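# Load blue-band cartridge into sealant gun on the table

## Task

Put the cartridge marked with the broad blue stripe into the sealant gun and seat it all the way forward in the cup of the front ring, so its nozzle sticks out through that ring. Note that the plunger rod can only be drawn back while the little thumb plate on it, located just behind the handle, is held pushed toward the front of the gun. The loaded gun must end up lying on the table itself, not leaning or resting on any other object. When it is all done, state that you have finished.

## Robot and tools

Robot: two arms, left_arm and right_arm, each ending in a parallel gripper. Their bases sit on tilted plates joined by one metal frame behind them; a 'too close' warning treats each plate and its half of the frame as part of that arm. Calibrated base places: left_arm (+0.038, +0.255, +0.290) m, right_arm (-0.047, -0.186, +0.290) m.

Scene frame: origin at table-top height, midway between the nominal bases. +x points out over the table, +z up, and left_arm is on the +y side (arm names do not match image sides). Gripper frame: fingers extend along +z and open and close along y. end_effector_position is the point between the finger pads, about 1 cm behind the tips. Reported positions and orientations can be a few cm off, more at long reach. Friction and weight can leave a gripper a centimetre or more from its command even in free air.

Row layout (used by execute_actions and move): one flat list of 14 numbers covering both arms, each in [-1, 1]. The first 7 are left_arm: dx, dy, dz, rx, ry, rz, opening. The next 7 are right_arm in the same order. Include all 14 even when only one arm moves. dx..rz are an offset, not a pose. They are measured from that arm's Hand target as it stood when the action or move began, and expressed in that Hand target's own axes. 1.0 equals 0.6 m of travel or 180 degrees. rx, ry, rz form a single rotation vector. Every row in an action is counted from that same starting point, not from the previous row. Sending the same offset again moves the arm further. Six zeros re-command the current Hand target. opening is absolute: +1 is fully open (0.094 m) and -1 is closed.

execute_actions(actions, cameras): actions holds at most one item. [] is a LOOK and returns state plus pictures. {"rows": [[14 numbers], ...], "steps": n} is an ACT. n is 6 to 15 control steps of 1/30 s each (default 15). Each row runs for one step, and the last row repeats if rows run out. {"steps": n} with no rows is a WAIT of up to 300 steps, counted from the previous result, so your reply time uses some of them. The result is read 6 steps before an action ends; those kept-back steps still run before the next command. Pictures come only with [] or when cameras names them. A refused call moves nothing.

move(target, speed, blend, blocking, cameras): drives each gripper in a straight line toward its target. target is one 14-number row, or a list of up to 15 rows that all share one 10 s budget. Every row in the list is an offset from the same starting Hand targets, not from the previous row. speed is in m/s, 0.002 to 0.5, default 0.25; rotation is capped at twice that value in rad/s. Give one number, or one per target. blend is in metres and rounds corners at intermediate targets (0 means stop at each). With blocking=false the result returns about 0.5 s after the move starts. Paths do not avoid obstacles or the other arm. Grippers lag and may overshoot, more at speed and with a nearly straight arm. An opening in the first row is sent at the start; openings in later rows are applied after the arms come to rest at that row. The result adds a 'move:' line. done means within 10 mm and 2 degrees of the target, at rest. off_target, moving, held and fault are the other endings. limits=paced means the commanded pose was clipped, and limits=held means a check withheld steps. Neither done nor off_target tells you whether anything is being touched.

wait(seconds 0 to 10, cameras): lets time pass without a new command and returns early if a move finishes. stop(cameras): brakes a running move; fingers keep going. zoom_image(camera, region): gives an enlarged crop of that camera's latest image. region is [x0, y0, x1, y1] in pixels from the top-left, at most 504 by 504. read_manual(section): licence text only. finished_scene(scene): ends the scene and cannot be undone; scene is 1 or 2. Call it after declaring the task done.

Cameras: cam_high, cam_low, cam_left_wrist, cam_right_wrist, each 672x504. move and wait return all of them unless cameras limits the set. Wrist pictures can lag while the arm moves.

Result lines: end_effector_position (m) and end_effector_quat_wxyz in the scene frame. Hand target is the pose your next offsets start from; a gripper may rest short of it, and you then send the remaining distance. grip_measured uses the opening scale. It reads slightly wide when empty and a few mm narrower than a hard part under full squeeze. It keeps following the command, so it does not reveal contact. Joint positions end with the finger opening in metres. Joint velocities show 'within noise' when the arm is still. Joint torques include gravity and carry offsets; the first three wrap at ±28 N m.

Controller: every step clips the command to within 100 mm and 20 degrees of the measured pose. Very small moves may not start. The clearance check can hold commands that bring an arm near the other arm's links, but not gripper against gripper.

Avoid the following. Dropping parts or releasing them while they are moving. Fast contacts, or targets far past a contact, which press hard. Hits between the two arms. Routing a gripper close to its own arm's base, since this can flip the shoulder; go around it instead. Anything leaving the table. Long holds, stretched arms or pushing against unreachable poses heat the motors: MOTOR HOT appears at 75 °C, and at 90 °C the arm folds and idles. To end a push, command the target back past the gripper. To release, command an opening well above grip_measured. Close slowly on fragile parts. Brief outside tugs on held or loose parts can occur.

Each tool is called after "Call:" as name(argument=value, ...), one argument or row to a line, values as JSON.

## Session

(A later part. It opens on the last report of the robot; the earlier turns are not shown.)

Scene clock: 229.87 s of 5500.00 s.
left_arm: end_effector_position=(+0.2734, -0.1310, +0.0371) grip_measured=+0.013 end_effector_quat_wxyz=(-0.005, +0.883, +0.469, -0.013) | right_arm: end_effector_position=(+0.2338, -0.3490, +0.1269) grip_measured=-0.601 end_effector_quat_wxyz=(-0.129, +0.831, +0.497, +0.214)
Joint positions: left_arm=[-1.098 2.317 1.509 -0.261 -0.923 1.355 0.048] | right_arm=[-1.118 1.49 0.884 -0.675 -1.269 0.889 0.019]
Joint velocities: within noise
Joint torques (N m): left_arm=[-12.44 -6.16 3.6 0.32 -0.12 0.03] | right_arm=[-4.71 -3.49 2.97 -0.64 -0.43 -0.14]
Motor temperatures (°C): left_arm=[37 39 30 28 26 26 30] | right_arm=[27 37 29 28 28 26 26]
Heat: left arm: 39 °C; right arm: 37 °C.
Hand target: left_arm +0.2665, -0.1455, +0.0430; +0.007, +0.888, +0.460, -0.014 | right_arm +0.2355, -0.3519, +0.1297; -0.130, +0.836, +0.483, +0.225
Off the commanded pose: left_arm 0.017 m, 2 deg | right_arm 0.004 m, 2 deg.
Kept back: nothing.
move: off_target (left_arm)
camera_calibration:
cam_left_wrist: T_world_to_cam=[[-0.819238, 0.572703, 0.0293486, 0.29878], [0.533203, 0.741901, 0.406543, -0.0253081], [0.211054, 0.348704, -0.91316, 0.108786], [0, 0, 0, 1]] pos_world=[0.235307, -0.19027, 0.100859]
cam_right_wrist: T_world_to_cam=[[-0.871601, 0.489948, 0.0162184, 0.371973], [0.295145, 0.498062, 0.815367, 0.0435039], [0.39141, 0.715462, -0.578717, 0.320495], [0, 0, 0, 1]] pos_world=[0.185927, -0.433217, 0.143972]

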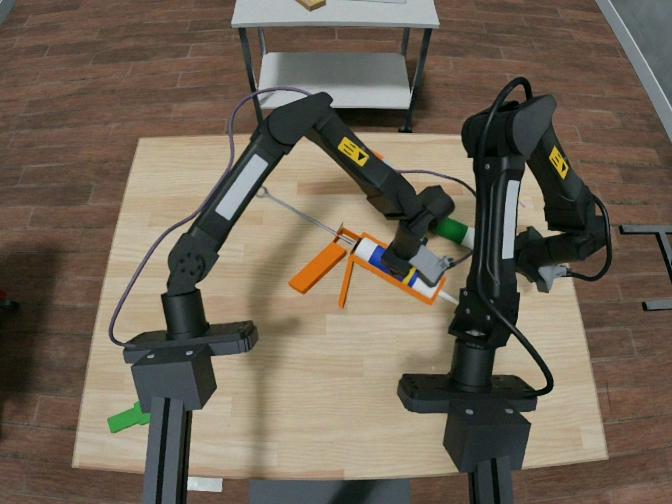

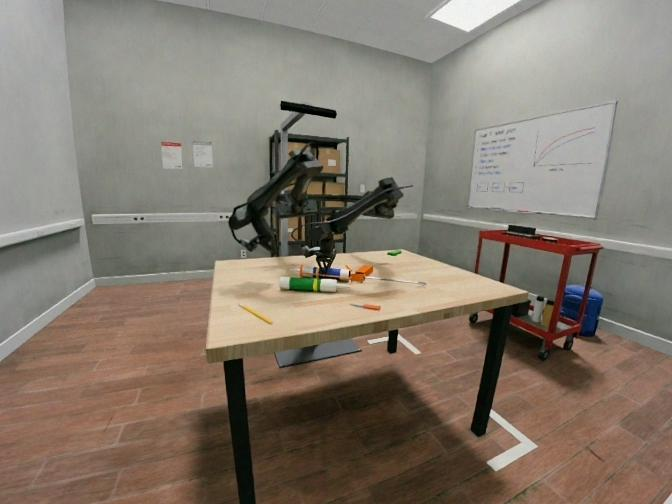

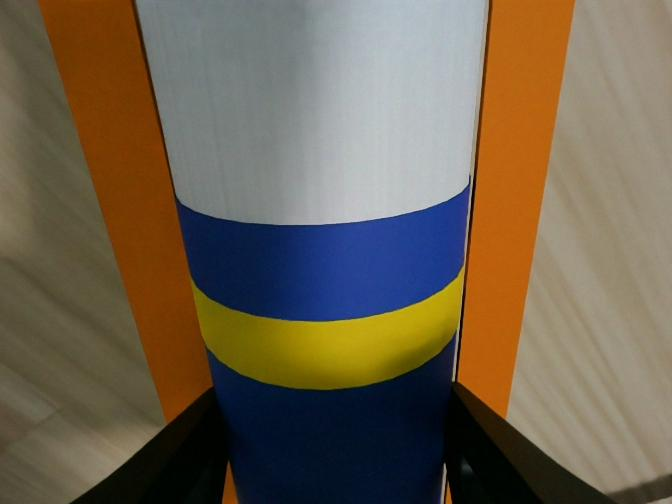

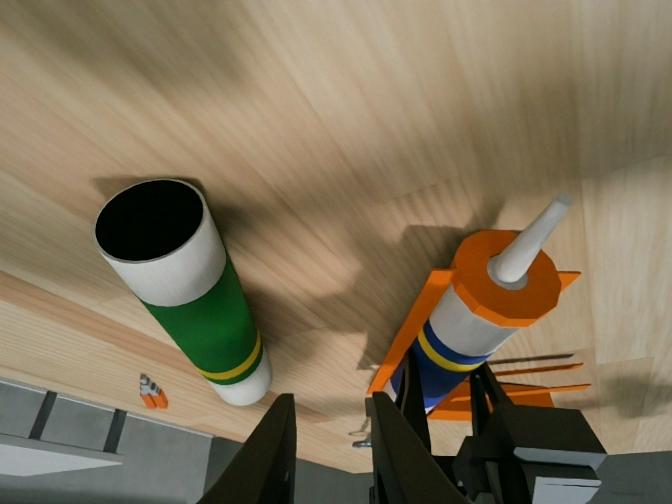

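Call:
zoom_image(
  camera="cam_right_wrist",
  region=[445, 190, 595, 340],
)

Call:
zoom_image(
  camera="cam_high",
  region=[400, 260, 460, 312],
)

Call:
zoom_image(
  camera="cam_low",
  region=[285, 250, 375, 300],
)

Scaled by 3.360 from the camera's 672x504 image, which has a finer 960x720 frame.

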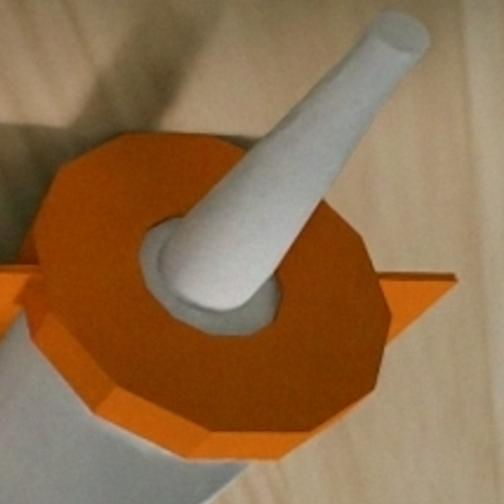

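Scaled by 8.400 from the camera's 672x504 image, which has a finer 960x720 frame.

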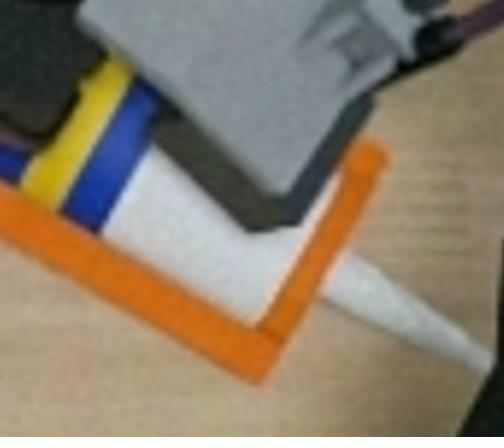

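Scaled by 5.600 from the camera's 672x504 image, which has a finer 960x720 frame.

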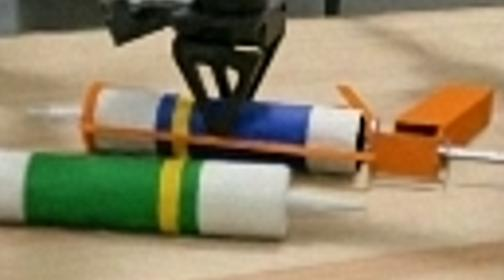

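Call:
move(
  target=[
    [0.02,0,0,0,0.0,0,-0.3,0,0,0,0,0,0,-0.6],
    [0.02,0,0,0,0.0,0,0.4,0,0,0,0,0,0,-0.6],
    [0.02,0,-0.15,0,0.0,0,0.4,0,0,-0.1,0,0,0,-0.6],
  ],
  speed=[0.03,0.03,0.1],
)

Call:
zoom_image(
  camera="cam_high",
  region=[330, 215, 410, 275],
)

Call:
zoom_image(
  camera="cam_high",
  region=[390, 250, 470, 310],
)

Call:
zoom_image(
  camera="cam_low",
  region=[270, 245, 380, 305],
)

Call:
zoom_image(
  camera="cam_right_wrist",
  region=[340, 200, 620, 480],
)

Scene clock: 236.47 s of 5500.00 s.
left_arm: end_effector_position=(+0.2684, -0.1259, +0.1171) grip_measured=+0.398 end_effector_quat_wxyz=(-0.009, +0.892, +0.453, -0.011) | right_arm: end_effector_position=(+0.2239, -0.3722, +0.1761) grip_measured=-0.601 end_effector_quat_wxyz=(-0.131, +0.828, +0.495, +0.229)
Joint positions: left_arm=[-1.254 2.207 1.508 -0.589 -0.989 1.13 0.066] | right_arm=[-1.327 1.687 1.122 -1.479 -1.275 0.099 0.019]
Joint velocities: left_arm=[within noise] | right_arm=[-0.007 0.007 -0.007 -0.095 0.007 -0.154 0]
Joint torques (N m): left_arm=[-12.14 -9.84 3.37 0.1 -0.08 -0.07] | right_arm=[-7.15 -3.17 2.99 -1.15 0.11 -0.14]
Motor temperatures (°C): left_arm=[38 38 30 28 26 26 30] | right_arm=[27 36 29 28 28 26 26]
Heat: left arm: 38 °C; right arm: 36 °C.
Hand target: left_arm +0.2750, -0.1334, +0.1326; +0.007, +0.888, +0.460, -0.014 | right_arm +0.2204, -0.3780, +0.1817; -0.129, +0.836, +0.483, +0.225
Off the commanded pose: left_arm 0.018 m, 2 deg | right_arm 0.009 m, 2 deg.
Kept back: nothing.
move: off_target (left_arm)
camera_calibration:
cam_left_wrist: T_world_to_cam=[[-0.797454, 0.602369, 0.0349149, 0.286673], [0.560361, 0.717899, 0.413058, -0.0699886], [0.223748, 0.348959, -0.910035, 0.177443], [0, 0, 0, 1]] pos_world=[0.228125, -0.184359, 0.18038]
cam_right_wrist: T_world_to_cam=[[-0.869253, 0.49434, 0.0052648, 0.376901], [0.278192, 0.480318, 0.831808, 0.0121902], [0.408667, 0.724516, -0.555039, 0.364803], [0, 0, 0, 1]] pos_world=[0.175148, -0.456477, 0.190355]

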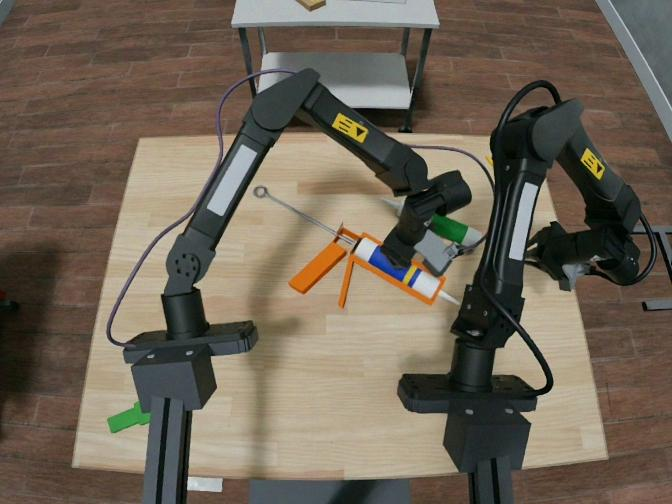

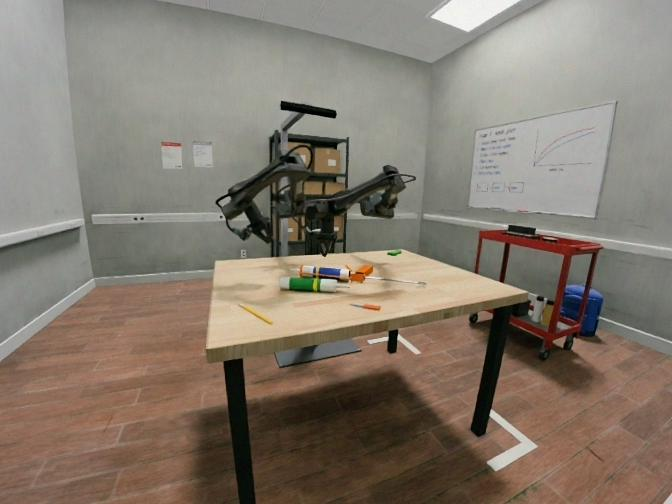

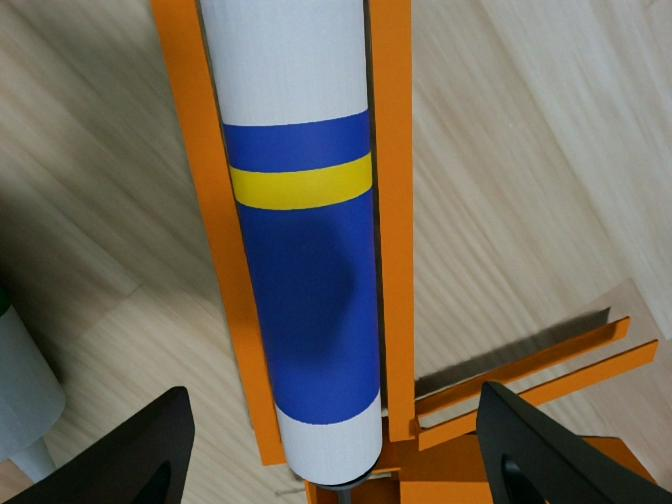

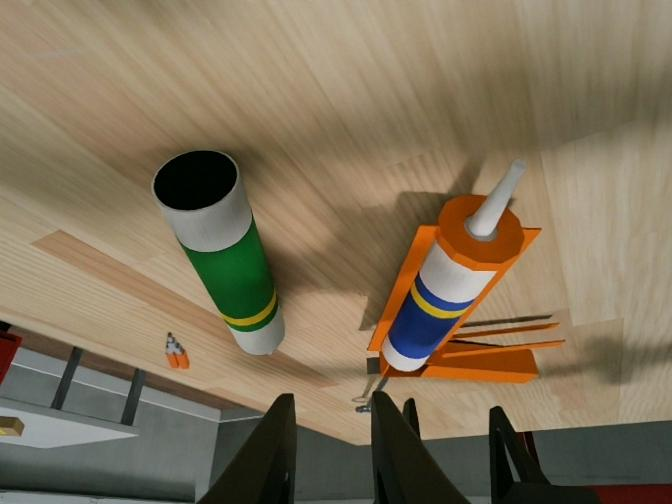

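Scaled by 6.300 from the camera's 672x504 image, which has a finer 960x720 frame.

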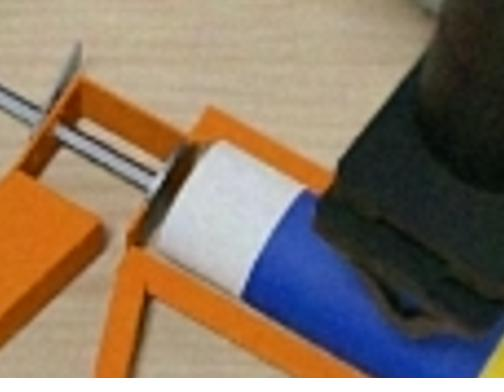

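Scaled by 6.300 from the camera's 672x504 image, which has a finer 960x720 frame.

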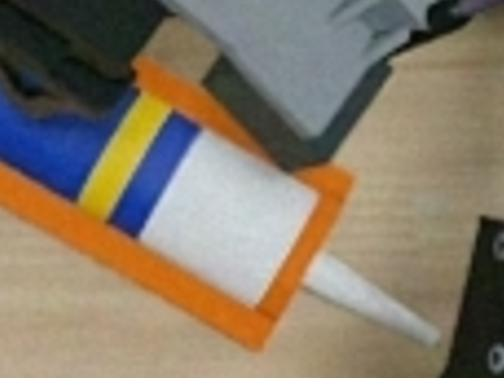

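Scaled by 4.582 from the camera's 672x504 image, which has a finer 960x720 frame.

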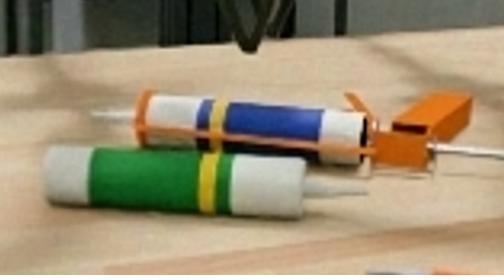

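Scaled by 1.800 from the camera's 672x504 image, which has a finer 960x720 frame.

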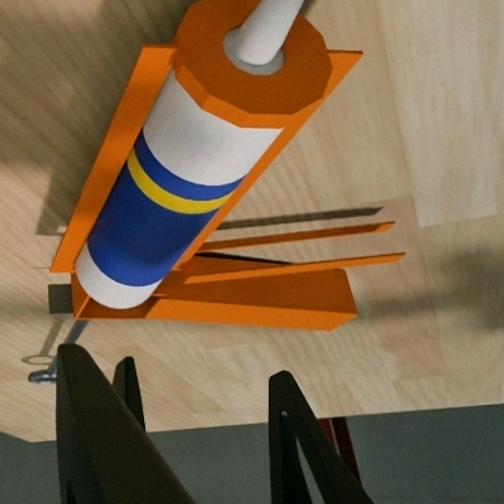

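Call:
zoom_image(
  camera="cam_left_wrist",
  region=[240, 380, 460, 504],
)

Call:
zoom_image(
  camera="cam_right_wrist",
  region=[410, 150, 560, 280],
)

Scaled by 2.291 from the camera's 672x504 image, which has a finer 960x720 frame.

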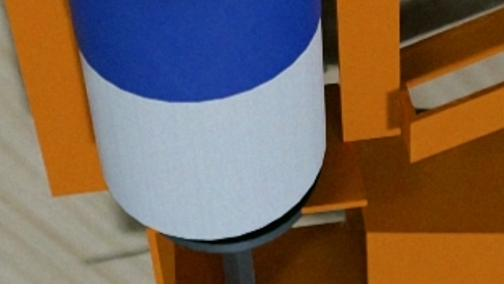

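Scaled by 3.360 from the camera's 672x504 image, which has a finer 960x720 frame.

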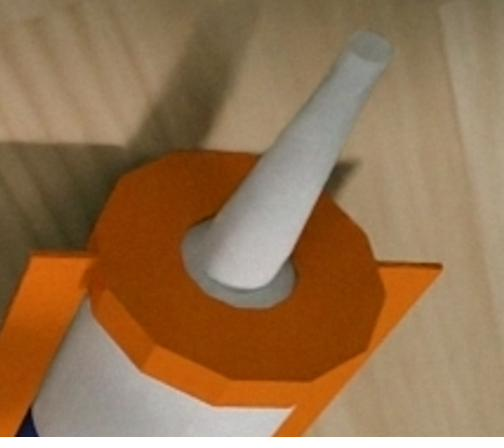

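Call:
move(
  target=[0.689,-0.0525,-0.0215,0,0,0,0.2,0,0,0,0,0,0,-0.6],
  speed=0.2,
)

Call:
zoom_image(
  camera="cam_high",
  region=[390, 240, 470, 310],
)

Call:
zoom_image(
  camera="cam_high",
  region=[340, 215, 480, 315],
)

Scene clock: 241.20 s of 5500.00 s.
left_arm: end_effector_position=(+0.4824, +0.2230, +0.1247) grip_measured=+0.202 end_effector_quat_wxyz=(-0.010, +0.884, +0.467, -0.013) | right_arm: end_effector_position=(+0.2240, -0.3715, +0.1765) grip_measured=-0.601 end_effector_quat_wxyz=(-0.131, +0.827, +0.496, +0.229)
Joint positions: left_arm=[-0.338 1.23 1.226 -0.609 -0.397 2.068 0.056] | right_arm=[-1.327 1.687 1.123 -1.486 -1.274 0.088 0.019]
Joint velocities: within noise
Joint torques (N m): left_arm=[-1.35 -13.14 5.53 0.11 0.25 0.07] | right_arm=[-7.16 -3.17 3.04 -1.16 0.11 -0.14]
Motor temperatures (°C): left_arm=[37 39 30 28 26 26 30] | right_arm=[28 36 29 28 28 26 26]
Heat: left arm: 39 °C; right arm: 36 °C.
Hand target: left_arm +0.4878, +0.2227, +0.1329; +0.007, +0.888, +0.460, -0.014 | right_arm +0.2205, -0.3780, +0.1817; -0.129, +0.836, +0.483, +0.225
Off the commanded pose: left_arm 0.010 m, 2 deg | right_arm 0.009 m, 2 deg.
joint sent to its limit (left arm) — joint 6 (wrist roll), upper limit.
Kept back: nothing.
move: done
camera_calibration:
cam_left_wrist: T_world_to_cam=[[-0.816404, 0.576225, 0.0380679, 0.261494], [0.538247, 0.7354, 0.411676, -0.436656], [0.209223, 0.356584, -0.910535, 0.0200745], [0, 0, 0, 1]] pos_world=[0.444314, 0.163279, 0.188085]
cam_right_wrist: T_world_to_cam=[[-0.871299, 0.490728, 0.00487182, 0.375843], [0.275123, 0.480218, 0.832885, 0.0119231], [0.406381, 0.727033, -0.553424, 0.365657], [0, 0, 0, 1]] pos_world=[0.175595, -0.456007, 0.190602]

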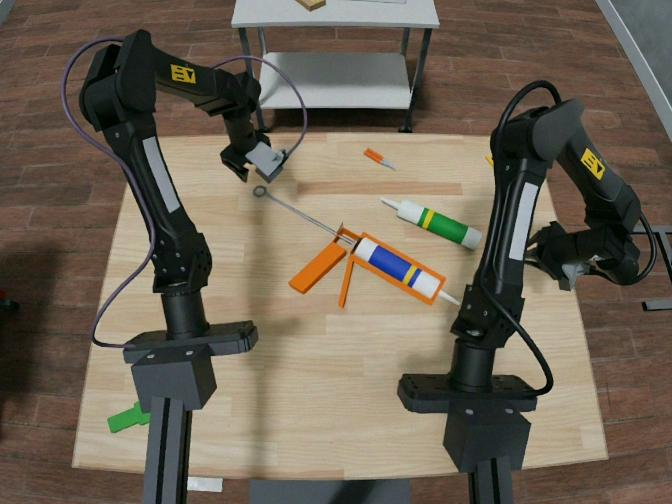

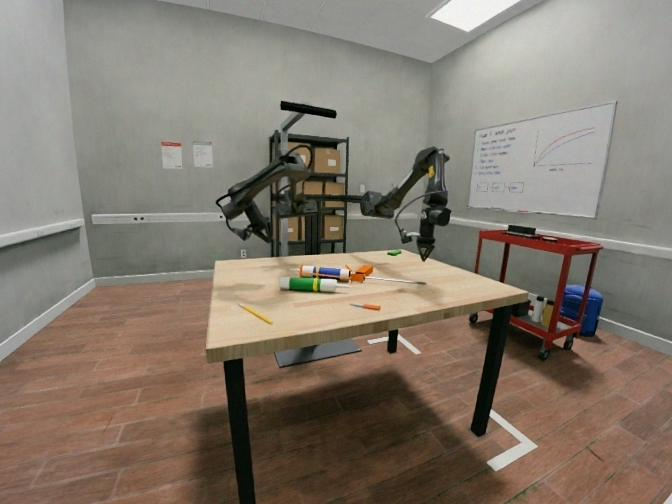

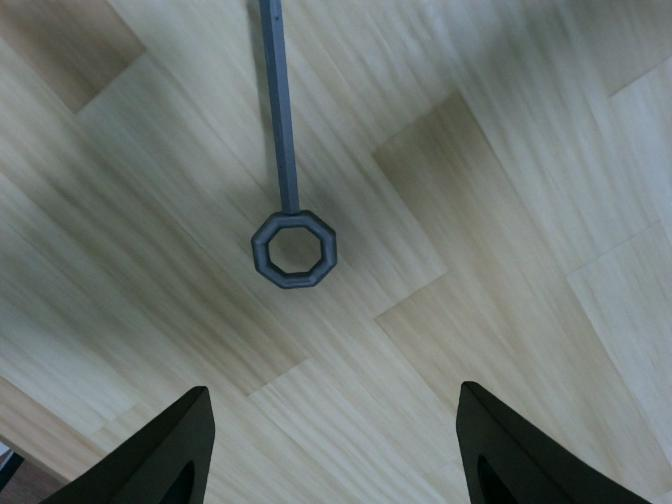

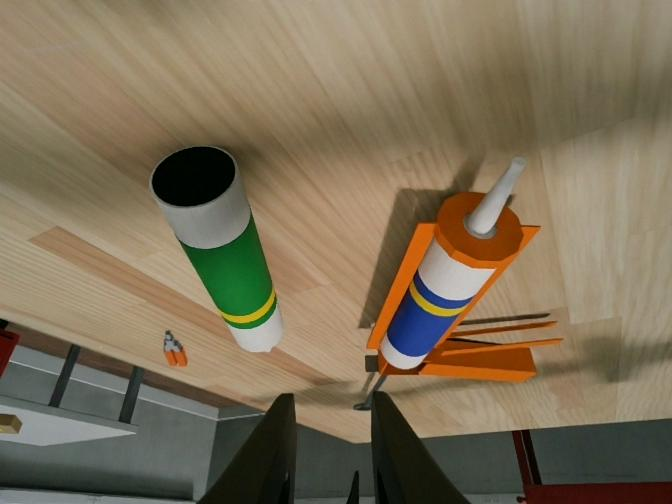

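Scaled by 6.300 from the camera's 672x504 image, which has a finer 960x720 frame.

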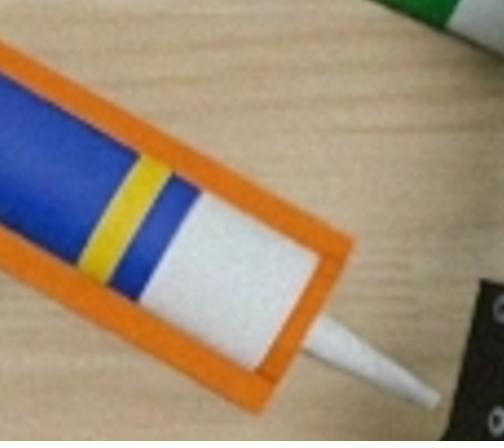

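Scaled by 3.600 from the camera's 672x504 image, which has a finer 960x720 frame.

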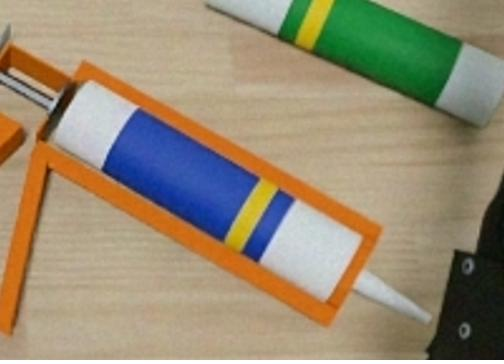

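Call:
zoom_image(
  camera="cam_high",
  region=[370, 185, 490, 260],
)

Call:
zoom_image(
  camera="cam_high",
  region=[340, 230, 460, 315],
)

Scaled by 4.200 from the camera's 672x504 image, which has a finer 960x720 frame.

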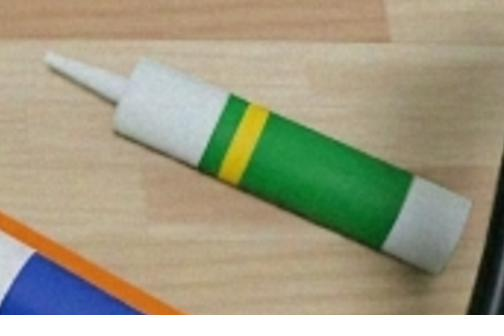

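Scaled by 4.200 from the camera's 672x504 image, which has a finer 960x720 frame.

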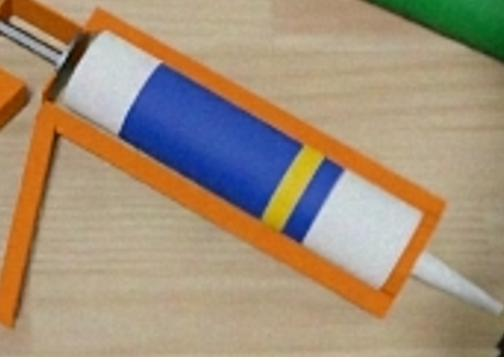

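Call:
finished_scene(
  scene=1,
)

The scene is finished: the task was done.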